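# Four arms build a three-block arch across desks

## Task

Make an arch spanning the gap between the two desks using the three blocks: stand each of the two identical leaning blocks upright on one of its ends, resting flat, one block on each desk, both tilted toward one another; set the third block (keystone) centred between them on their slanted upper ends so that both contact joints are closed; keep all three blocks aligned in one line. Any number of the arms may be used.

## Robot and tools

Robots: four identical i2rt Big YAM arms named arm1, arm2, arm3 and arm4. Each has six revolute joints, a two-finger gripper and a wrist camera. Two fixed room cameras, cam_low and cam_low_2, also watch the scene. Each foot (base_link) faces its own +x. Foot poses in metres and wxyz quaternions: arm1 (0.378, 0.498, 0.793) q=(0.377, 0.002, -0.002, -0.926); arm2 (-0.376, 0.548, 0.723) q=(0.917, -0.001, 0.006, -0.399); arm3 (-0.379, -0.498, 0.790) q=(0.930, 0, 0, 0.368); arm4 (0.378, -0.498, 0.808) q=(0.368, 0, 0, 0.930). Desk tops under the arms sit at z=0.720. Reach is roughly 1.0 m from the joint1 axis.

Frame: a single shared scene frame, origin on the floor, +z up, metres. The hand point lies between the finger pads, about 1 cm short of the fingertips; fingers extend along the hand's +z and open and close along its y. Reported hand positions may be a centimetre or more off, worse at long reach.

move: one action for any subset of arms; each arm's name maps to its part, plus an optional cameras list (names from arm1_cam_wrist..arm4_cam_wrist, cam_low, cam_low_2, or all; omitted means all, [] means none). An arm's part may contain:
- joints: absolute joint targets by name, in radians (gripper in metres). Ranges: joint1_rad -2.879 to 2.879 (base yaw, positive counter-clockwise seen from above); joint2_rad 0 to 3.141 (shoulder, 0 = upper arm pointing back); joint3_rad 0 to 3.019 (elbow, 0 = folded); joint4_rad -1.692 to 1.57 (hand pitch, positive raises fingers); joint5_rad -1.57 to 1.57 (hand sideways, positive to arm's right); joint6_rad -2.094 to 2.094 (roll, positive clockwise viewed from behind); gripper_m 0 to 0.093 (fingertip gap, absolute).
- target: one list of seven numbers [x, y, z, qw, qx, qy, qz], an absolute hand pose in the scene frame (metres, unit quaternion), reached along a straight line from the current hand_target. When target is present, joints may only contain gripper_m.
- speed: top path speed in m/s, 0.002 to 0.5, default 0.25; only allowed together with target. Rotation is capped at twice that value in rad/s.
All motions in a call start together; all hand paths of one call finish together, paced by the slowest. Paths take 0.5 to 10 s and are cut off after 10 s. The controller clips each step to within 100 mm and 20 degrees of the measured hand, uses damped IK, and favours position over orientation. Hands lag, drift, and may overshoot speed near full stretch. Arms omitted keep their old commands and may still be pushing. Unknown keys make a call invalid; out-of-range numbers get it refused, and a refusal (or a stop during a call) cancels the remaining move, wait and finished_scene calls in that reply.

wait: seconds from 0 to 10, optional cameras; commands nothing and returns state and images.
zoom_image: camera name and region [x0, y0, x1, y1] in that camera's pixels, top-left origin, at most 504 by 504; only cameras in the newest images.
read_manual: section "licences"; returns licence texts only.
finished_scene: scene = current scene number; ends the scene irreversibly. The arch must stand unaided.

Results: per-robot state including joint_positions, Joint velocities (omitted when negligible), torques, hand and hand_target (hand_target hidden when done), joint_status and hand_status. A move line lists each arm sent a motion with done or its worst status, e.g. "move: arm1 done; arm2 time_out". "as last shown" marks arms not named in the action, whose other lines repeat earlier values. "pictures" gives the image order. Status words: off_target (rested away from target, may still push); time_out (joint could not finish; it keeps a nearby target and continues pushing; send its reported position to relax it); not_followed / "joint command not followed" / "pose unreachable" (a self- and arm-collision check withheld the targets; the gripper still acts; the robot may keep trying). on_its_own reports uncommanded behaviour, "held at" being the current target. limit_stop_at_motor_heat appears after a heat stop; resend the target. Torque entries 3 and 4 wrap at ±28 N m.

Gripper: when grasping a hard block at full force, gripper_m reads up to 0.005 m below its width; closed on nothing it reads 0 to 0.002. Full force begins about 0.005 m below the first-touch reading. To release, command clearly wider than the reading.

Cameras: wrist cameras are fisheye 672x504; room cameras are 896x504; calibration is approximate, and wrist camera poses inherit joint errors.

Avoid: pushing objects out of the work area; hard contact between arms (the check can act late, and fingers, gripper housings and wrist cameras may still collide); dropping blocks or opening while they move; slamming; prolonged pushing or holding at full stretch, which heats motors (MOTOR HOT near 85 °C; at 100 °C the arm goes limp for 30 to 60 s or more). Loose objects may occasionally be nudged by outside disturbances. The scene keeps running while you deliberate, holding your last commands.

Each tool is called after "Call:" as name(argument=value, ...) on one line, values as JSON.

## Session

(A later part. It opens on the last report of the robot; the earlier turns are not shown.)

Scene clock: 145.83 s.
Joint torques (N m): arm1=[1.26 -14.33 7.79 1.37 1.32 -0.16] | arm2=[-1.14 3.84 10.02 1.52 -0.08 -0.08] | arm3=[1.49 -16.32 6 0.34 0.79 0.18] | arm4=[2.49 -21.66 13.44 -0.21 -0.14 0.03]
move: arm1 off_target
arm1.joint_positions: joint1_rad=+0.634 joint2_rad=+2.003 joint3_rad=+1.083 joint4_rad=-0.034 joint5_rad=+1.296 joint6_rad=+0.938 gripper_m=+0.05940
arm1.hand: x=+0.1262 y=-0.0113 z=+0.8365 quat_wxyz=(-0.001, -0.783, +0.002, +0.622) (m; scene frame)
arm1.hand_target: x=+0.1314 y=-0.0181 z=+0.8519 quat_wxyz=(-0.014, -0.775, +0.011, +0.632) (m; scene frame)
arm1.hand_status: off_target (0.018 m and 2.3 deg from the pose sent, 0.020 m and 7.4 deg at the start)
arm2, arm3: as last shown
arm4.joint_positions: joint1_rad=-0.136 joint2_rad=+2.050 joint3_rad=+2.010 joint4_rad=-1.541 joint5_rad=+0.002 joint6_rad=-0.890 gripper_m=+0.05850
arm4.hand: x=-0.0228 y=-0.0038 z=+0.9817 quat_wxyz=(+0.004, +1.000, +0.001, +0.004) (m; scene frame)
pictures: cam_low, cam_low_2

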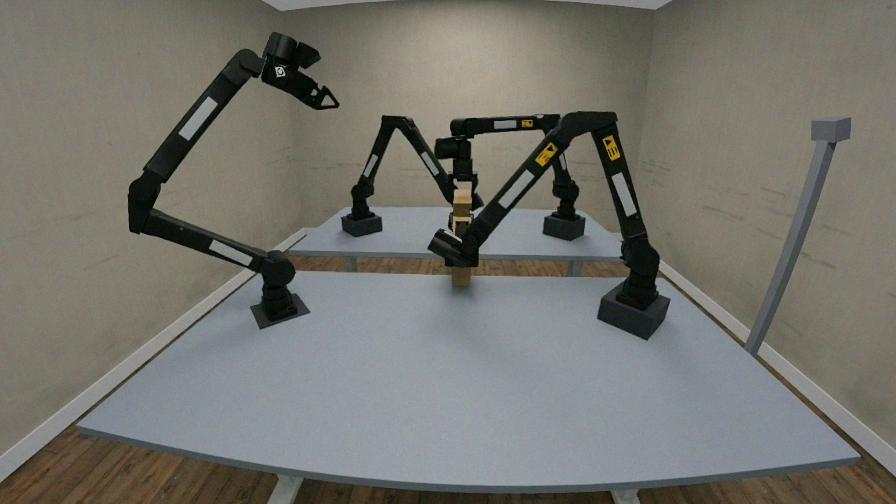

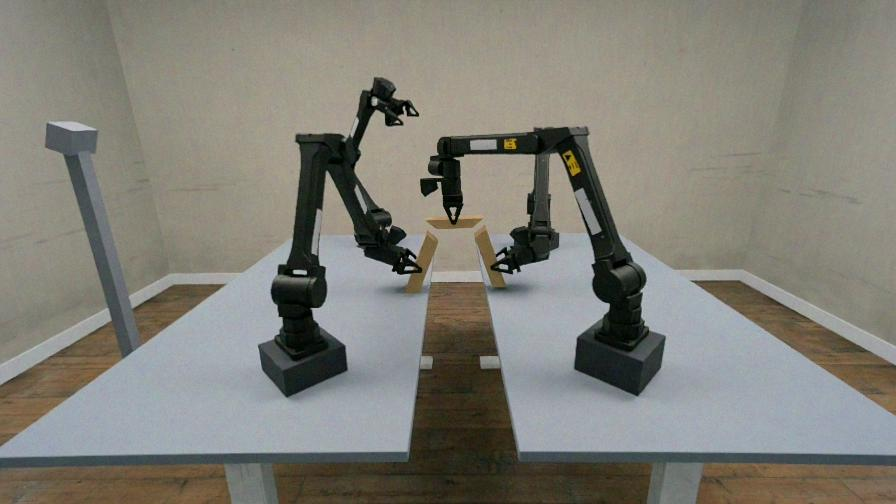

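Call:
move(arm1={"target":[0.1325,-0.018,0.834,-0.014,-0.7895,0.0102,0.6137],"speed":0.05}, cameras=["cam_low","cam_low_2"])

Call:
zoom_image(camera="cam_low_2", region=[400, 180, 520, 300])

Call:
zoom_image(camera="cam_low", region=[400, 160, 540, 300])

Scene clock: 148.77 s.
Joint torques (N m): arm1=[1.03 -14.27 8.88 0.42 0.83 0.03] | arm2=[-1.08 3.6 9.94 1.51 -0.1 -0.12] | arm3=[1.44 -16.67 6.04 0.23 0.79 0.16] | arm4=[2.43 -21.6 13.42 -0.24 -0.14 0.03]
move: arm1 off_target
arm1.joint_positions: joint1_rad=+0.634 joint2_rad=+2.023 joint3_rad=+1.082 joint4_rad=-0.092 joint5_rad=+1.271 joint6_rad=+1.011 gripper_m=+0.05940
arm1.hand: x=+0.1284 y=-0.0058 z=+0.8186 quat_wxyz=(+0.002, -0.793, +0.002, +0.609) (m; scene frame)
arm1.hand_target: x=+0.1326 y=-0.0173 z=+0.8339 quat_wxyz=(-0.015, -0.789, +0.012, +0.614) (m; scene frame)
arm1.hand_status: off_target (0.020 m and 2.1 deg from the pose sent, 0.010 m and 2.2 deg at the start)
arm2, arm3, arm4: as last shown
pictures: cam_low, cam_low_2

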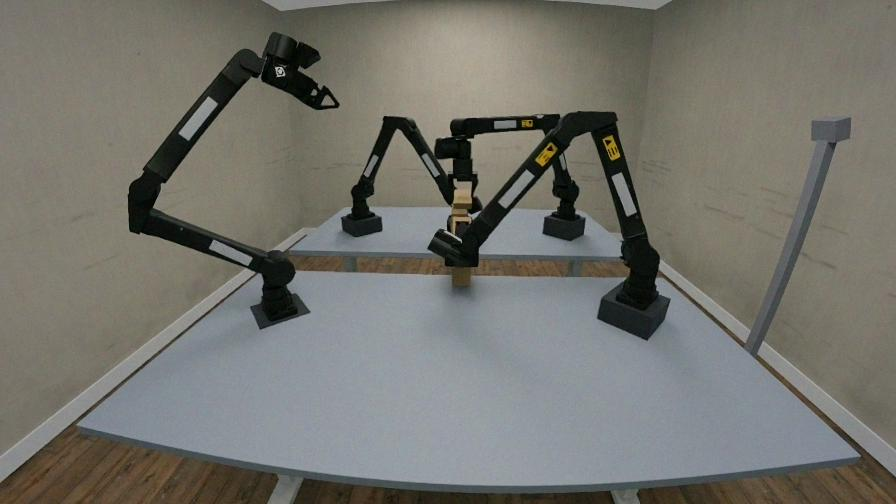

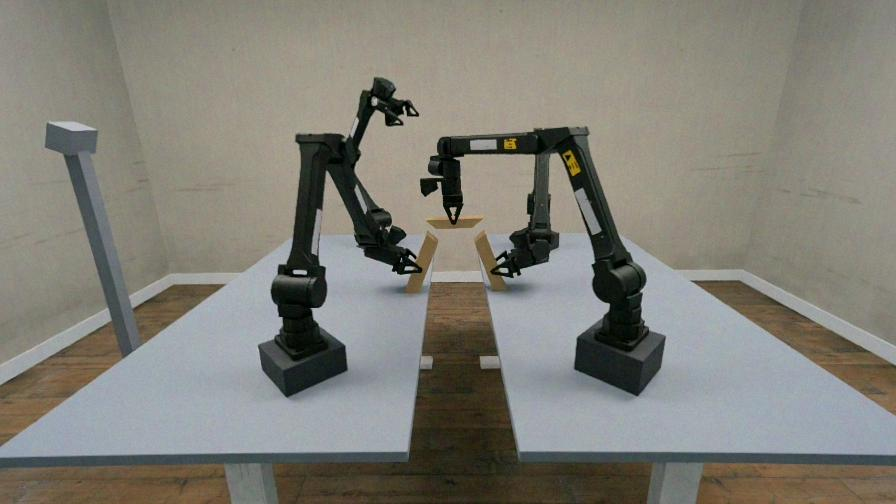

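Scaled by 4.200 from the camera's 896x504 image, which has a finer 1280x720 frame.

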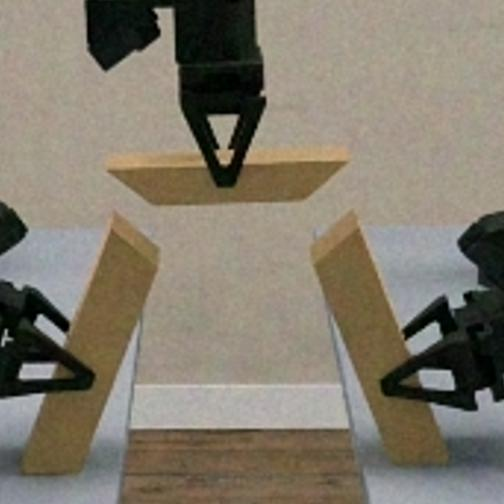

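Scaled by 3.600 from the camera's 896x504 image, which has a finer 1280x720 frame.

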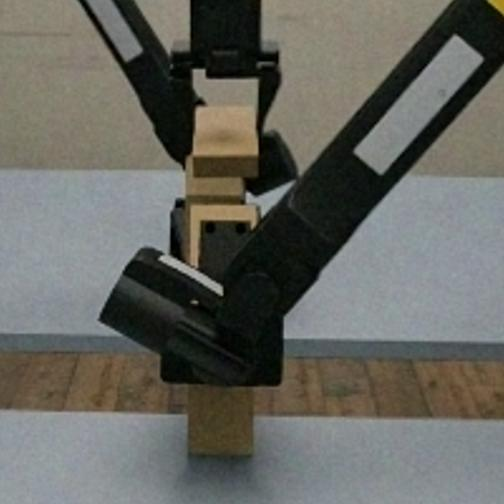

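Call:
move(arm1={"target":[0.1325,-0.030,0.872,-0.014,-0.7895,0.0102,0.6137],"speed":0.08}, cameras=[])

Call:
move(arm1={"target":[0.1325,-0.026,0.843,-0.014,-0.7895,0.0102,0.6137],"speed":0.05}, cameras=["cam_low","cam_low_2","arm1_cam_wrist"])

Call:
zoom_image(camera="cam_low_2", region=[400, 180, 520, 300])

Call:
zoom_image(camera="cam_low", region=[400, 160, 540, 300])

Scene clock: 153.60 s.
Joint torques (N m): arm1=[1.26 -17.2 12.67 0.23 0.89 0.05] | arm2=[-1.03 3.84 10.06 1.52 -0.09 -0.09] | arm3=[1.14 -16.38 6.01 0.29 0.78 0.14] | arm4=[2.43 -21.71 13.41 -0.21 -0.15 0.04]
move: arm1 off_target
arm1.joint_positions: joint1_rad=+0.635 joint2_rad=+2.001 joint3_rad=+1.082 joint4_rad=-0.208 joint5_rad=+1.270 joint6_rad=+1.011 gripper_m=+0.05941
arm1.hand: x=+0.1309 y=+0.0040 z=+0.8229 quat_wxyz=(+0.037, -0.797, -0.027, +0.602) (m; scene frame)
arm1.hand_target: x=+0.1333 y=-0.0266 z=+0.8724 quat_wxyz=(-0.013, -0.790, +0.008, +0.613) (m; scene frame)
arm1.hand_status: off_target (0.060 m and 7.4 deg from the pose sent, 0.059 m and 2.1 deg at the start)
arm2, arm3, arm4: as last shown
pictures: none

Scene clock: 154.90 s.
Joint torques (N m): arm1=[1.38 -13.98 11.26 1.22 0.93 0.02] | arm2=[-0.91 4.13 9.88 1.54 -0.08 -0.07] | arm3=[1.55 -16.26 5.94 0.23 0.77 0.17] | arm4=[2.43 -21.6 13.44 -0.23 -0.14 0.03]
move: arm1 off_target
arm1.joint_positions: joint1_rad=+0.635 joint2_rad=+2.012 joint3_rad=+1.082 joint4_rad=-0.161 joint5_rad=+1.270 joint6_rad=+1.017 gripper_m=+0.05941
arm1.hand: x=+0.1303 y=+0.0000 z=+0.8199 quat_wxyz=(+0.022, -0.796, -0.014, +0.605) (m; scene frame)
arm1.hand_target: x=+0.1331 y=-0.0244 z=+0.8437 quat_wxyz=(-0.014, -0.790, +0.010, +0.613) (m; scene frame)
arm1.hand_status: off_target (0.035 m and 5.1 deg from the pose sent, 0.036 m and 7.4 deg at the start)
arm2, arm3, arm4: as last shown
pictures: arm1_cam_wrist, cam_low, cam_low_2
camera_calibration:
arm1_cam_wrist: T_world_to_cam=[[-0.00488323, 0.999849, 0.0166506, -0.0103814], [0.805862, 0.0137935, -0.591943, 0.380156], [-0.592083, 0.0105275, -0.805808, 0.85964], [0, 0, 0, 1]]

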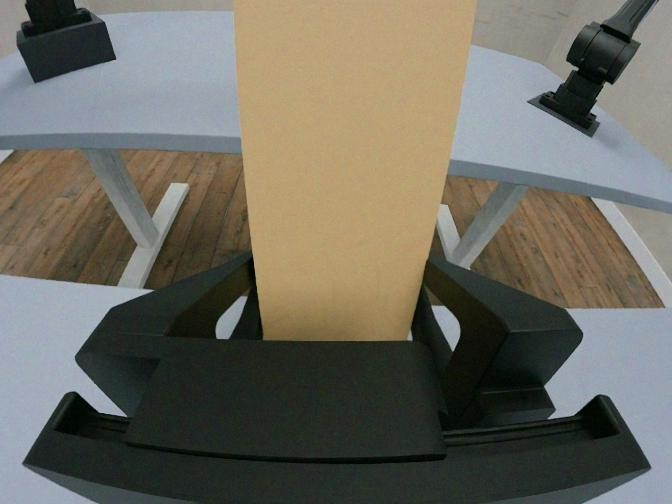

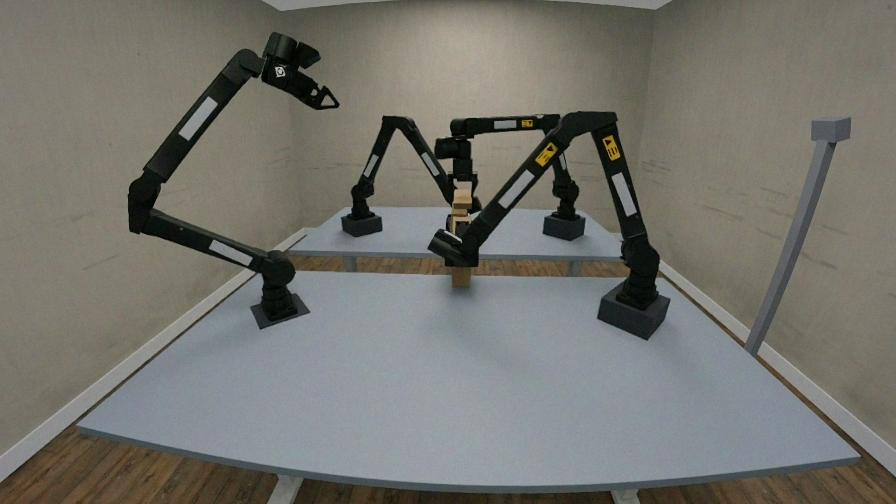

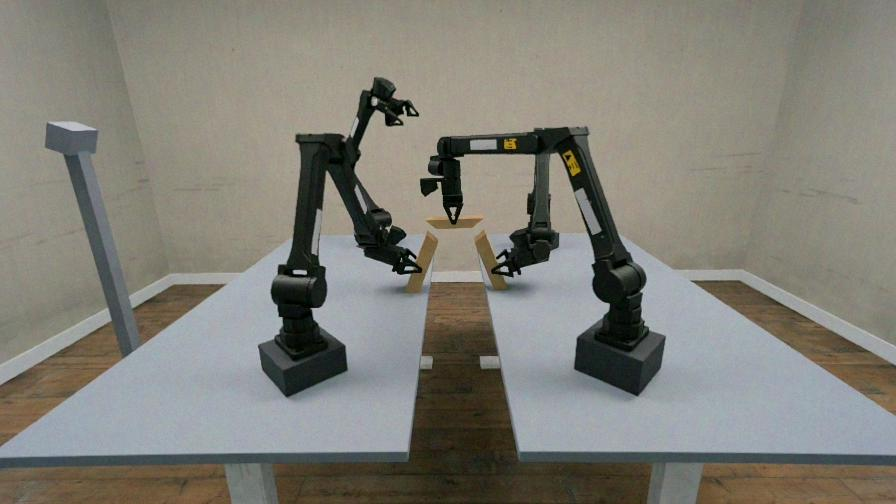

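Scaled by 4.200 from the camera's 896x504 image, which has a finer 1280x720 frame.

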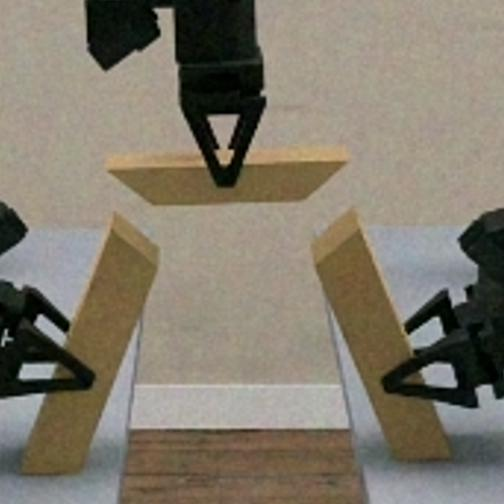

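Scaled by 3.600 from the camera's 896x504 image, which has a finer 1280x720 frame.

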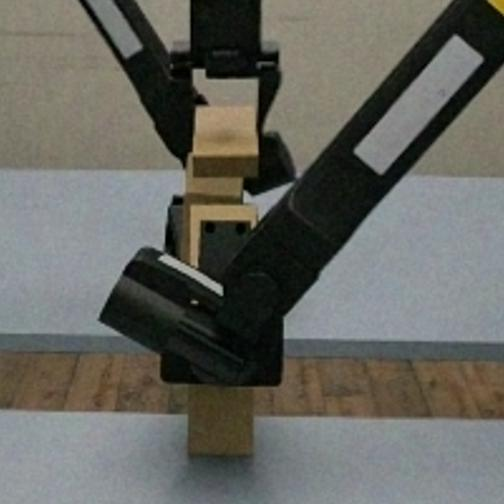

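Call:
move(arm1={"target":[0.1335,-0.030,0.905,-0.014,-0.7895,0.0102,0.6137],"speed":0.1}, cameras=[])

Call:
move(arm1={"target":[0.1325,-0.018,0.840,-0.014,-0.7895,0.0102,0.6137],"speed":0.06}, cameras=["cam_low","cam_low_2","arm1_cam_wrist"])

Call:
zoom_image(camera="cam_low_2", region=[400, 180, 520, 300])

Call:
zoom_image(camera="cam_low", region=[400, 160, 540, 300])

Scene clock: 157.63 s.
Joint torques (N m): arm1=[1.32 -16.15 14.12 0.29 0.99 0.06] | arm2=[-1.08 3.6 10.02 1.51 -0.09 -0.08] | arm3=[1.73 -16.56 6.02 0.17 0.76 0.14] | arm4=[2.49 -21.6 13.39 -0.21 -0.14 0.03]
move: arm1 off_target
arm1.joint_positions: joint1_rad=+0.638 joint2_rad=+1.929 joint3_rad=+1.090 joint4_rad=-0.292 joint5_rad=+1.270 joint6_rad=+1.022 gripper_m=+0.05941
arm1.hand: x=+0.1323 y=+0.0037 z=+0.8571 quat_wxyz=(+0.035, -0.798, -0.025, +0.602) (m; scene frame)
arm1.hand_target: x=+0.1346 y=-0.0263 z=+0.9059 quat_wxyz=(-0.014, -0.790, +0.010, +0.613) (m; scene frame)
arm1.hand_status: off_target (0.059 m and 7.1 deg from the pose sent, 0.090 m and 5.1 deg at the start)
arm2, arm3, arm4: as last shown
pictures: none

Scene clock: 159.47 s.
Joint torques (N m): arm1=[0.73 -14.33 8.49 1.31 0.87 -0.14] | arm2=[-0.73 3.55 10 1.55 -0.08 -0.1] | arm3=[1.03 -16.67 6.06 0.28 0.77 0.18] | arm4=[2.43 -21.66 13.42 -0.23 -0.14 0.03]
move: arm1 off_target
arm1.joint_positions: joint1_rad=+0.638 joint2_rad=+2.011 joint3_rad=+1.090 joint4_rad=-0.134 joint5_rad=+1.270 joint6_rad=+1.025 gripper_m=+0.05940
arm1.hand: x=+0.1308 y=-0.0070 z=+0.8245 quat_wxyz=(+0.004, -0.795, -0.001, +0.607) (m; scene frame)
arm1.hand_target: x=+0.1326 y=-0.0178 z=+0.8400 quat_wxyz=(-0.014, -0.789, +0.010, +0.614) (m; scene frame)
arm1.hand_status: off_target (0.019 m and 2.6 deg from the pose sent, 0.028 m and 7.1 deg at the start)
arm2.joint_positions: joint1_rad=-0.068 joint2_rad=+0.615 joint3_rad=+1.398 joint4_rad=-1.168 joint5_rad=-0.283 joint6_rad=+0.288 gripper_m=+0.09396
arm2.hand: x=-0.1788 y=+0.3871 z=+1.3047 quat_wxyz=(-0.558, -0.390, -0.730, +0.053) (m; scene frame)
arm3.joint_positions: joint1_rad=+0.635 joint2_rad=+1.994 joint3_rad=+1.103 joint4_rad=-0.174 joint5_rad=+1.168 joint6_rad=+1.103 gripper_m=+0.06064
arm3.hand: x=-0.1232 y=+0.0116 z=+0.8171 quat_wxyz=(-0.572, -0.022, -0.819, -0.027) (m; scene frame)
arm4: as last shown
pictures: arm1_cam_wrist, cam_low, cam_low_2
camera_calibration:
arm1_cam_wrist: T_world_to_cam=[[-0.00572687, 0.999618, -0.0270207, 0.0326797], [0.802325, -0.0115349, -0.596776, 0.386877], [-0.59686, -0.025097, -0.801953, 0.860949], [0, 0, 0, 1]]

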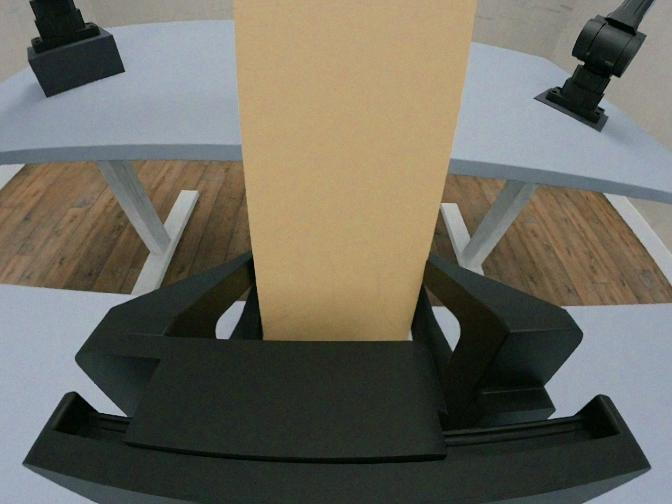

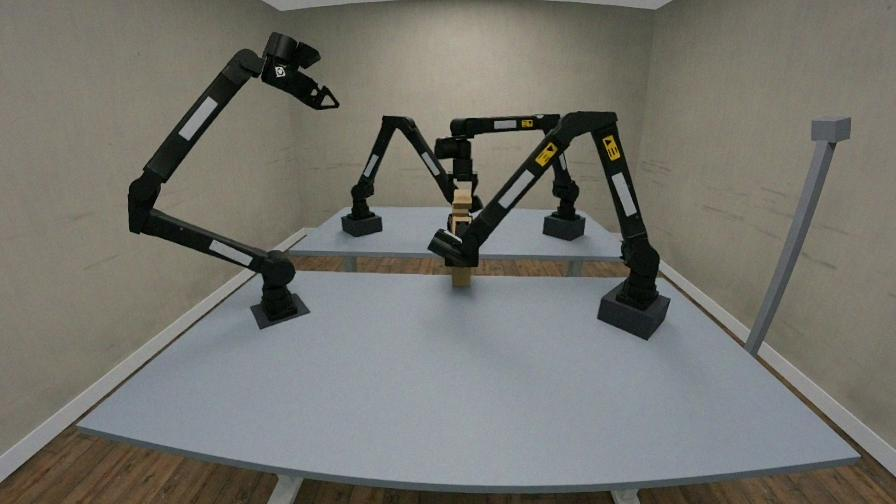

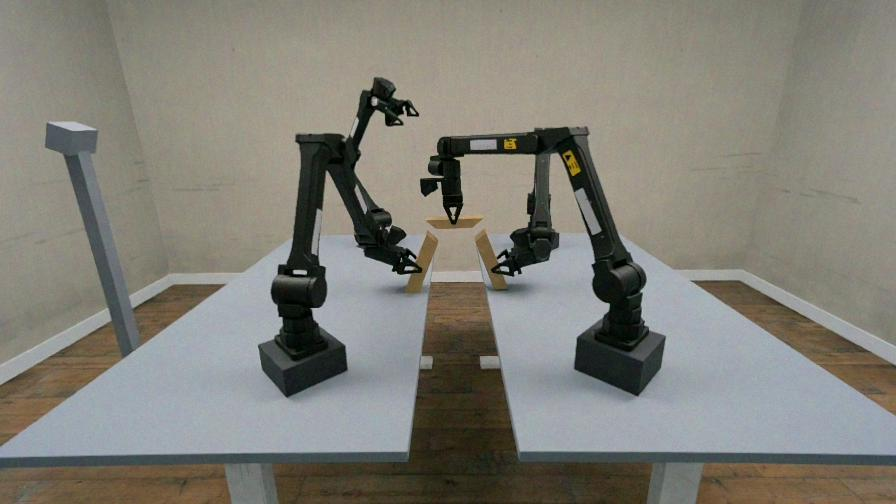

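Scaled by 4.200 from the camera's 896x504 image, which has a finer 1280x720 frame.

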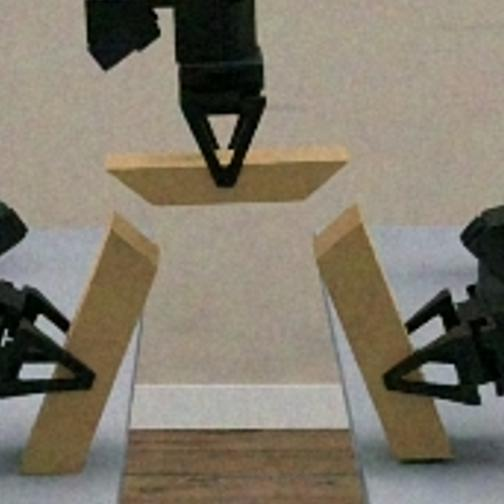

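Scaled by 3.600 from the camera's 896x504 image, which has a finer 1280x720 frame.

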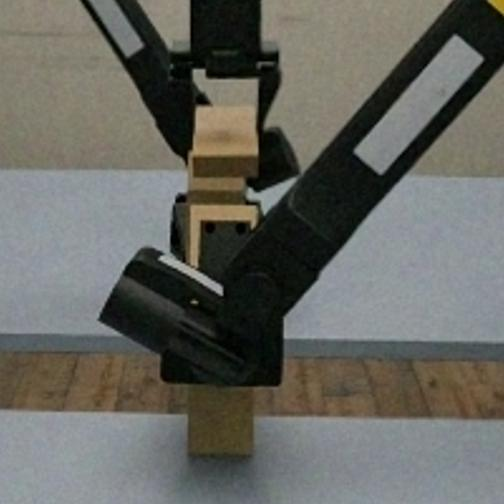

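Call:
move(arm1={"target":[0.1275,-0.027,0.830,-0.016,-0.7895,0.012,0.6137],"speed":0.05}, cameras=["cam_low","cam_low_2"])

Call:
zoom_image(camera="cam_low_2", region=[400, 180, 520, 300])

Call:
zoom_image(camera="cam_low", region=[400, 160, 540, 300])

Scene clock: 161.80 s.
Joint torques (N m): arm1=[0.21 -13.04 10.63 1.29 0.7 -0.13] | arm2=[-1.03 4.01 9.98 1.51 -0.09 -0.1] | arm3=[1.32 -16.56 5.97 0.13 0.75 0.14] | arm4=[2.49 -21.66 13.42 -0.23 -0.15 0.03]
move: arm1 off_target
arm1.joint_positions: joint1_rad=+0.638 joint2_rad=+2.027 joint3_rad=+1.090 joint4_rad=-0.103 joint5_rad=+1.271 joint6_rad=+1.008 gripper_m=+0.05940
arm1.hand: x=+0.1305 y=-0.0085 z=+0.8184 quat_wxyz=(+0.004, -0.794, -0.003, +0.608) (m; scene frame)
arm1.hand_target: x=+0.1278 y=-0.0260 z=+0.8305 quat_wxyz=(-0.015, -0.789, +0.012, +0.614) (m; scene frame)
arm1.hand_status: off_target (0.022 m and 2.9 deg from the pose sent, 0.021 m and 2.9 deg at the start)
arm2, arm3, arm4: as last shown
pictures: cam_low, cam_low_2

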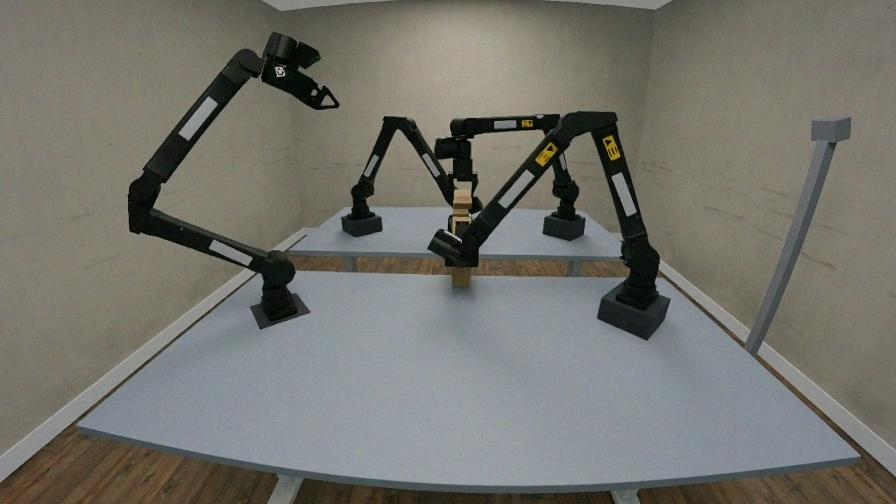

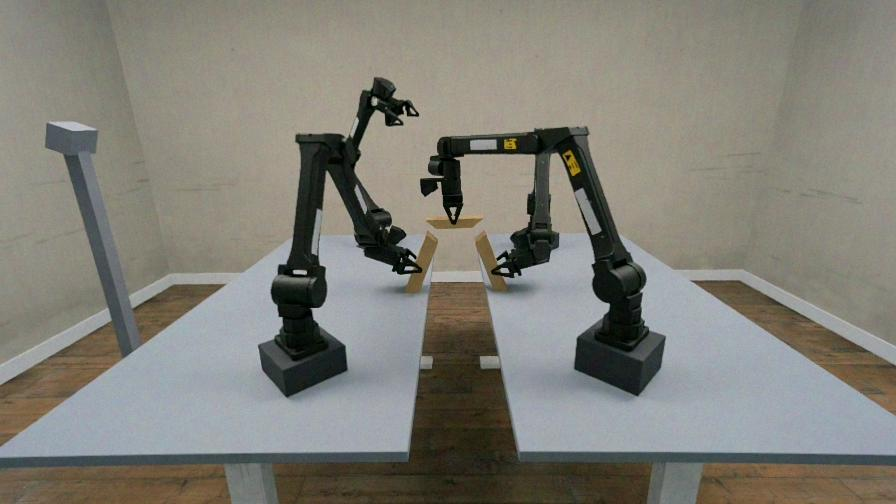

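Scaled by 4.200 from the camera's 896x504 image, which has a finer 1280x720 frame.

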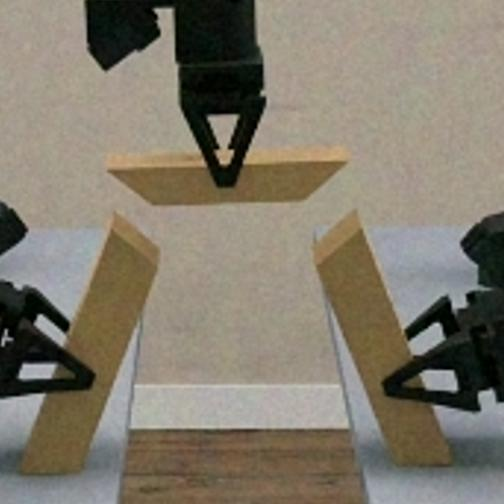

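Scaled by 3.600 from the camera's 896x504 image, which has a finer 1280x720 frame.

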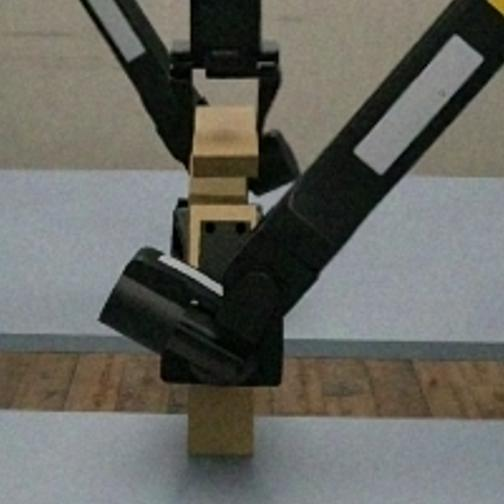

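Call:
move(arm4={"target":[-0.022,0.0,0.965,-0.013,1,0.003,-0.010],"speed":0.04}, arm1={"target":[0.129,-0.016,0.829,-0.010,-0.791,0.006,0.611],"speed":0.03}, cameras=["cam_low","cam_low_2"])

Call:
zoom_image(camera="cam_low_2", region=[400, 180, 520, 300])

Call:
zoom_image(camera="cam_low", region=[400, 160, 540, 300])

Scene clock: 165.83 s.
Joint torques (N m): arm1=[0.21 -14.21 7.82 1.31 0.51 -0.14] | arm2=[-1.03 3.49 9.98 1.57 -0.08 -0.1] | arm3=[1.44 -16.32 6.01 0.21 0.78 0.17] | arm4=[1.44 -22.83 9.39 0.96 -0.13 -0.11]
move: arm1 off_target; arm4 off_target
arm1.joint_positions: joint1_rad=+0.638 joint2_rad=+2.027 joint3_rad=+1.090 joint4_rad=-0.102 joint5_rad=+1.271 joint6_rad=+1.005 gripper_m=+0.05940
arm1.hand: x=+0.1304 y=-0.0087 z=+0.8185 quat_wxyz=(+0.004, -0.793, -0.004, +0.609) (m; scene frame)
arm1.hand_target: x=+0.1291 y=-0.0158 z=+0.8291 quat_wxyz=(-0.010, -0.791, +0.006, +0.611) (m; scene frame)
arm1.hand_status: off_target (0.013 m and 2.0 deg from the pose sent, 0.013 m and 1.9 deg at the start)
arm2, arm3: as last shown
arm4.joint_positions: joint1_rad=-0.136 joint2_rad=+2.050 joint3_rad=+1.917 joint4_rad=-1.453 joint5_rad=+0.002 joint6_rad=-0.890 gripper_m=+0.05850
arm4.hand: x=-0.0200 y=-0.0072 z=+0.9464 quat_wxyz=(+0.006, +1.000, +0.001, +0.006) (m; scene frame)
arm4.hand_target: x=-0.0218 y=-0.0003 z=+0.9650 quat_wxyz=(-0.013, +1.000, +0.003, -0.010) (m; scene frame)
arm4.hand_status: off_target (0.020 m and 2.8 deg from the pose sent, 0.017 m and 2.5 deg at the start)
pictures: cam_low, cam_low_2

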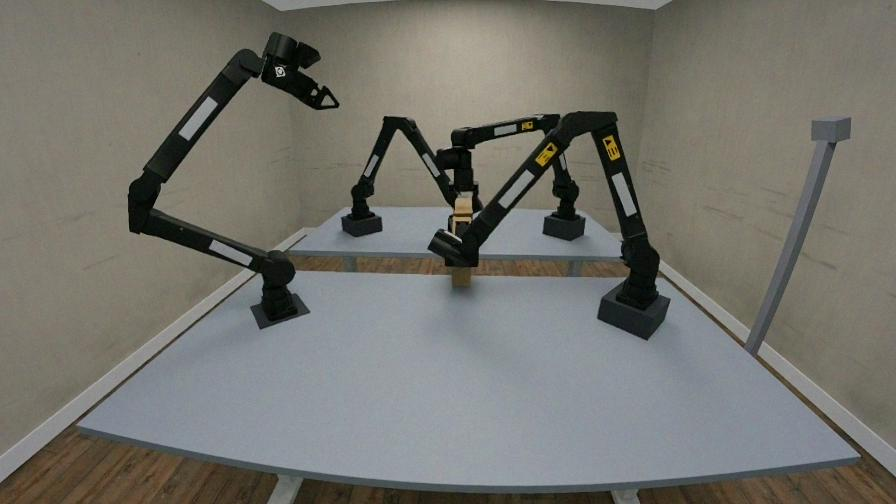

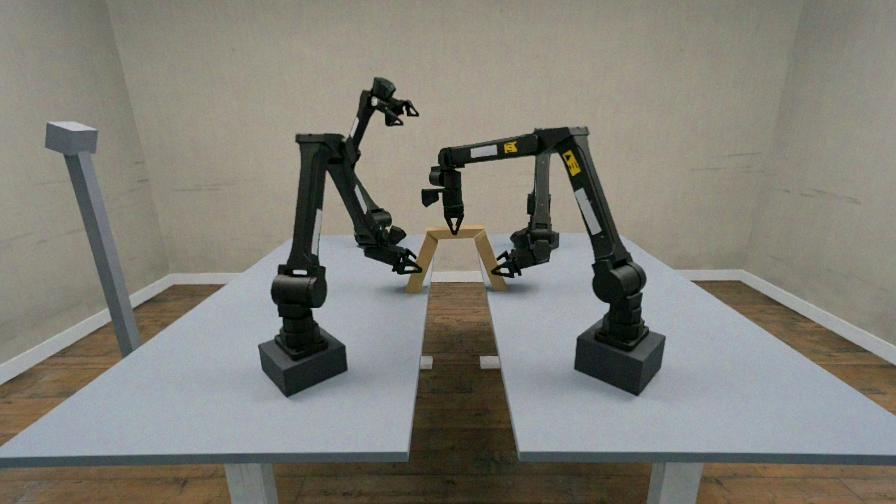

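Scaled by 4.200 from the camera's 896x504 image, which has a finer 1280x720 frame.

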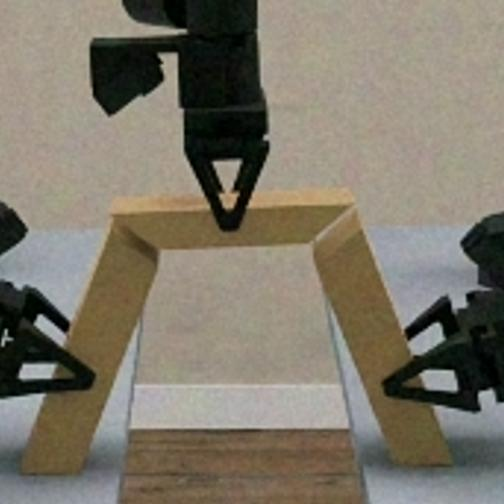

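Scaled by 3.600 from the camera's 896x504 image, which has a finer 1280x720 frame.

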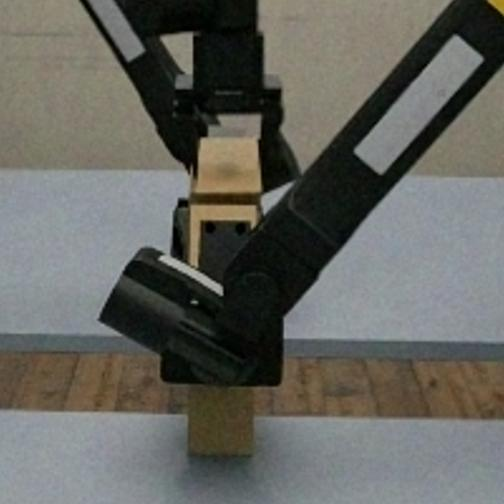

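Call:
move(arm4={"target":[-0.024,0.014,0.992,-0.026,1,0.003,-0.020],"speed":0.05}, cameras=[])

Call:
move(arm4={"target":[-0.024,0.006,0.958,-0.022,1,0.003,-0.018],"speed":0.04}, cameras=["cam_low","cam_low_2"])

Call:
zoom_image(camera="cam_low_2", region=[400, 180, 520, 300])

Call:
zoom_image(camera="cam_low", region=[400, 160, 540, 300])

Scene clock: 170.67 s.
Joint torques (N m): arm1=[0.15 -14.15 7.8 1.31 0.51 -0.13] | arm2=[-0.91 3.6 9.98 1.51 -0.07 -0.08] | arm3=[1.32 -16.21 6.01 0.34 0.79 0.17] | arm4=[0.73 -22.71 13.35 -0.28 -0.12 -0.14]
move: arm4 off_target
arm1.joint_positions: joint1_rad=+0.638 joint2_rad=+2.027 joint3_rad=+1.090 joint4_rad=-0.100 joint5_rad=+1.271 joint6_rad=+1.003 gripper_m=+0.05940
arm1.hand: x=+0.1304 y=-0.0089 z=+0.8186 quat_wxyz=(+0.004, -0.793, -0.004, +0.609) (m; scene frame)
arm2, arm3: as last shown
arm4.joint_positions: joint1_rad=-0.140 joint2_rad=+2.050 joint3_rad=+1.935 joint4_rad=-1.463 joint5_rad=+0.002 joint6_rad=-0.898 gripper_m=+0.05851
arm4.hand: x=-0.0200 y=-0.0033 z=+0.9532 quat_wxyz=(+0.002, +1.000, +0.003, +0.003) (m; scene frame)
arm4.hand_target: x=-0.0227 y=+0.0120 z=+0.9919 quat_wxyz=(-0.026, +0.999, +0.003, -0.020) (m; scene frame)
arm4.hand_status: off_target (0.043 m and 4.2 deg from the pose sent, 0.050 m and 4.7 deg at the start)
pictures: none

Scene clock: 172.07 s.
Joint torques (N m): arm1=[0.03 -14.15 7.86 1.33 0.5 -0.13] | arm2=[-1.14 3.9 9.98 1.58 -0.09 -0.1] | arm3=[1.44 -17.08 6.01 0.25 0.78 0.17] | arm4=[1.44 -22.71 9.42 1.03 -0.17 -0.06]
move: arm4 off_target
arm1, arm2, arm3: as last shown
arm4.joint_positions: joint1_rad=-0.140 joint2_rad=+2.050 joint3_rad=+1.902 joint4_rad=-1.412 joint5_rad=+0.000 joint6_rad=-0.898 gripper_m=+0.05851
arm4.hand: x=-0.0219 y=-0.0015 z=+0.9406 quat_wxyz=(-0.004, +1.000, +0.003, -0.003) (m; scene frame)
arm4.hand_target: x=-0.0240 y=+0.0058 z=+0.9581 quat_wxyz=(-0.022, +1.000, +0.003, -0.018) (m; scene frame)
arm4.hand_status: off_target (0.019 m and 2.7 deg from the pose sent, 0.011 m and 3.7 deg at the start)
pictures: cam_low, cam_low_2

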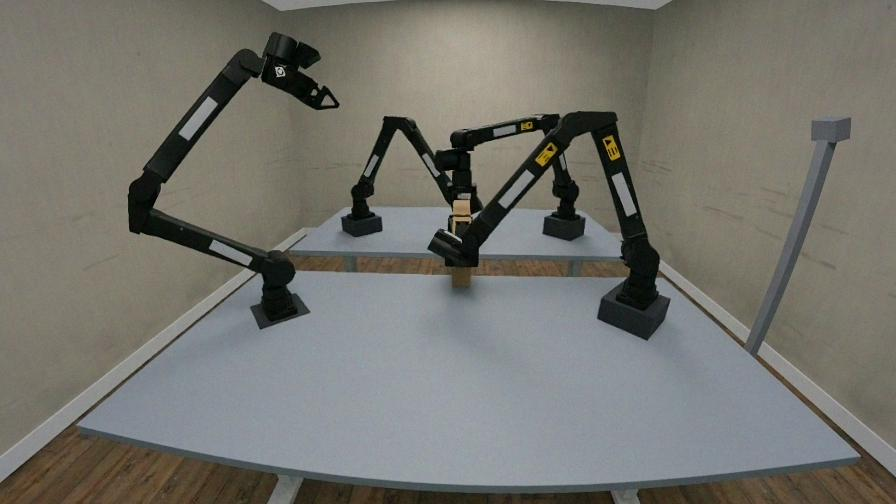

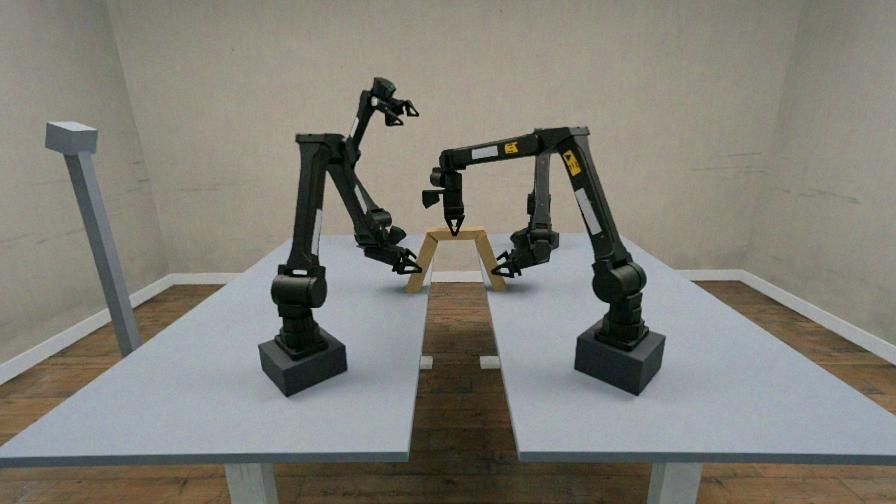

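Scaled by 4.200 from the camera's 896x504 image, which has a finer 1280x720 frame.

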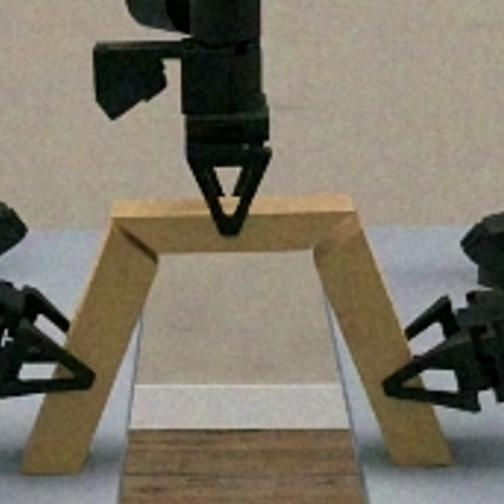

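Scaled by 3.600 from the camera's 896x504 image, which has a finer 1280x720 frame.

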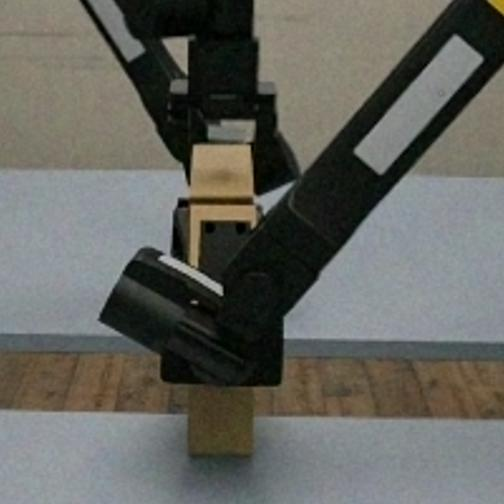

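Call:
move(arm4={"target":[-0.026,0.003,0.945,-0.018,1,0.003,-0.015],"speed":0.03}, cameras=["cam_low","cam_low_2"])

Call:
zoom_image(camera="cam_low_2", region=[420, 220, 500, 300])

Call:
zoom_image(camera="cam_low", region=[420, 180, 500, 260])

Scene clock: 174.43 s.
Joint torques (N m): arm1=[0.21 -14.04 7.86 1.33 0.51 -0.13] | arm2=[-0.85 3.55 9.92 1.59 -0.09 -0.09] | arm3=[1.44 -16.62 6.01 0.24 0.74 0.16] | arm4=[1.96 -22.01 9.4 0.99 -0.14 -0.01]
move: arm4 off_target
arm1, arm2, arm3: as last shown
arm4.joint_positions: joint1_rad=-0.140 joint2_rad=+2.050 joint3_rad=+1.884 joint4_rad=-1.395 joint5_rad=+0.000 joint6_rad=-0.898 gripper_m=+0.05851
arm4.hand: x=-0.0210 y=-0.0026 z=+0.9337 quat_wxyz=(-0.004, +1.000, +0.003, -0.003) (m; scene frame)
arm4.hand_target: x=-0.0258 y=+0.0028 z=+0.9452 quat_wxyz=(-0.018, +1.000, +0.003, -0.015) (m; scene frame)
arm4.hand_status: off_target (0.014 m and 2.2 deg from the pose sent, 0.007 m and 2.1 deg at the start)
pictures: cam_low, cam_low_2

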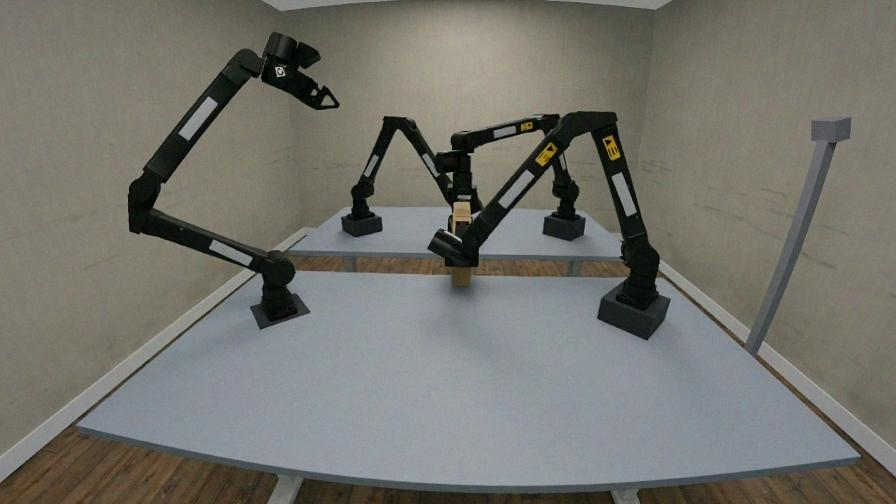

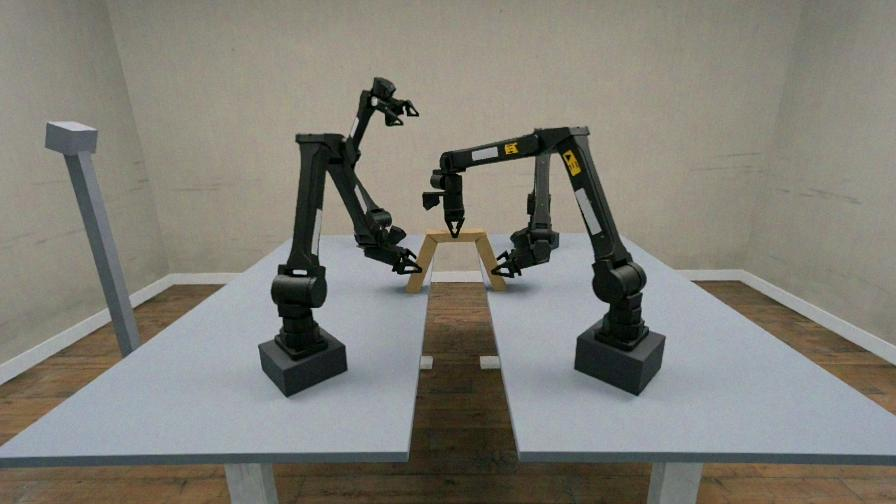

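Scaled by 6.300 from the camera's 896x504 image, which has a finer 1280x720 frame.

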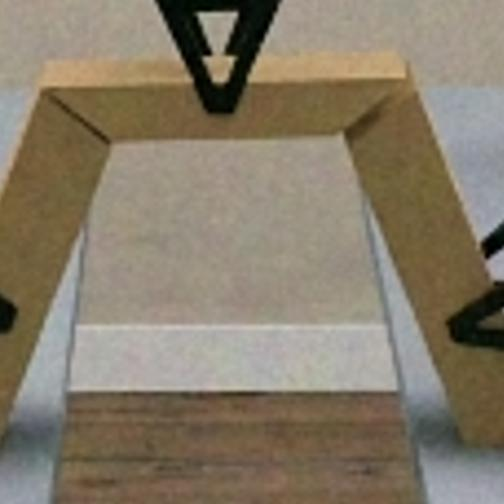

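Scaled by 6.300 from the camera's 896x504 image, which has a finer 1280x720 frame.

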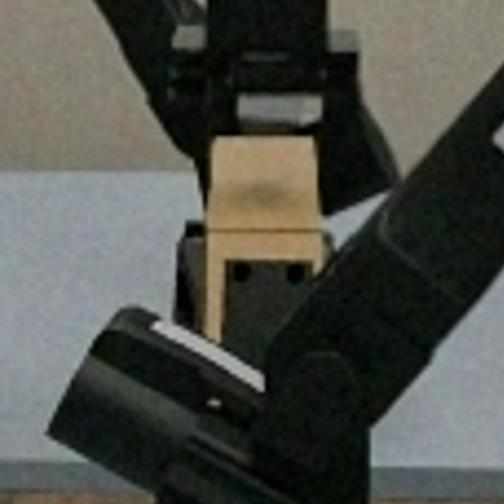

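Call:
move(arm4={"target":[-0.028,0.002,0.942,-0.017,1,0.003,-0.014],"speed":0.03}, cameras=["cam_low","cam_low_2"])

Call:
zoom_image(camera="cam_low_2", region=[420, 220, 500, 300])

Call:
zoom_image(camera="cam_low", region=[420, 180, 500, 260])

Scene clock: 176.50 s.
Joint torques (N m): arm1=[0.15 -14.27 7.83 1.31 0.5 -0.13] | arm2=[-0.73 3.78 9.95 1.51 -0.07 -0.09] | arm3=[1.38 -16.5 6.04 0.17 0.79 0.15] | arm4=[2.14 -21.66 9.4 1.03 -0.13 0.03]
Motor temperatures (°C): arm1=[27 28 28 23 25 20 22] | arm2=[26 22 35 22 22 24 22] | arm3=[29 28 27 20 23 19 24] | arm4=[26 27 39 19 21 20 27]
move: arm4 off_target
arm1, arm2, arm3: as last shown
arm4.joint_positions: joint1_rad=-0.140 joint2_rad=+2.050 joint3_rad=+1.883 joint4_rad=-1.392 joint5_rad=+0.000 joint6_rad=-0.898 gripper_m=+0.05851
arm4.hand: x=-0.0213 y=-0.0022 z=+0.9335 quat_wxyz=(-0.004, +1.000, +0.003, -0.003) (m; scene frame)
arm4.hand_target: x=-0.0279 y=+0.0018 z=+0.9420 quat_wxyz=(-0.017, +1.000, +0.003, -0.014) (m; scene frame)
arm4.hand_status: off_target (0.012 m and 1.9 deg from the pose sent, 0.012 m and 2.0 deg at the start)
pictures: cam_low, cam_low_2

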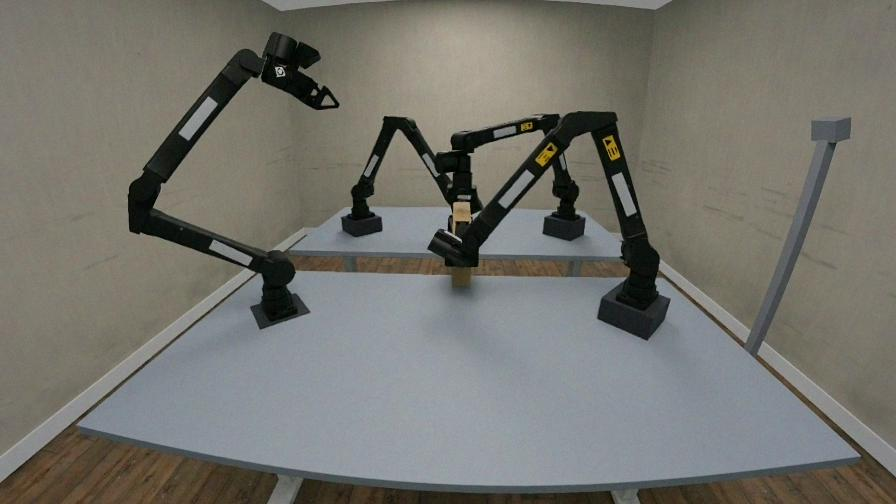

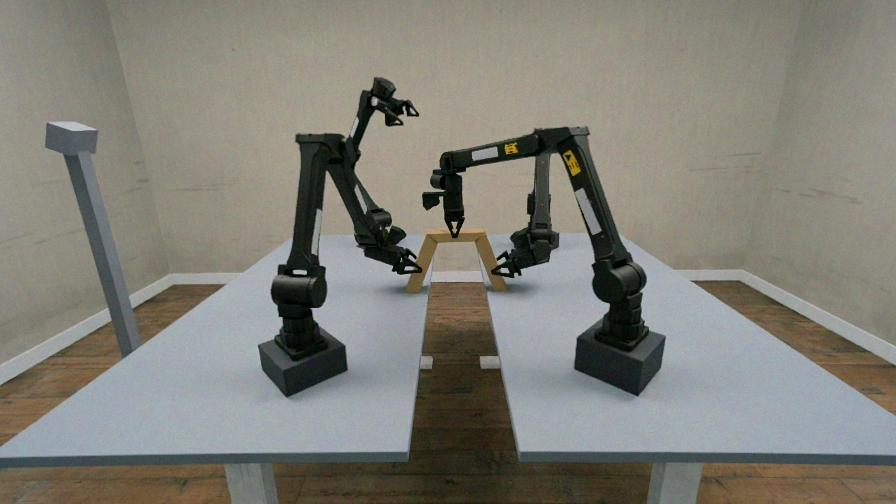

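Scaled by 6.300 from the camera's 896x504 image, which has a finer 1280x720 frame.

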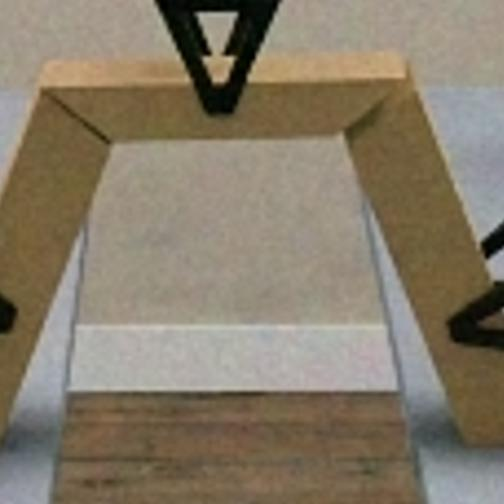

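Scaled by 6.300 from the camera's 896x504 image, which has a finer 1280x720 frame.

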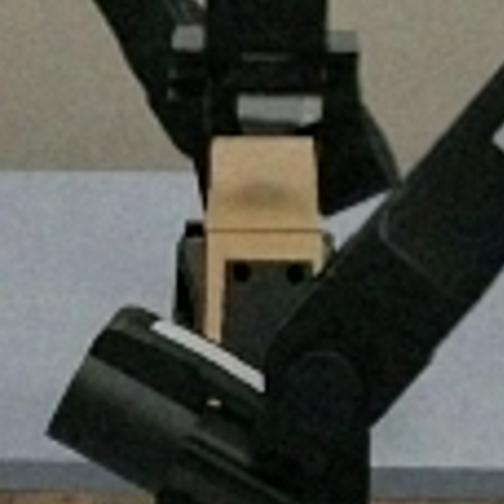

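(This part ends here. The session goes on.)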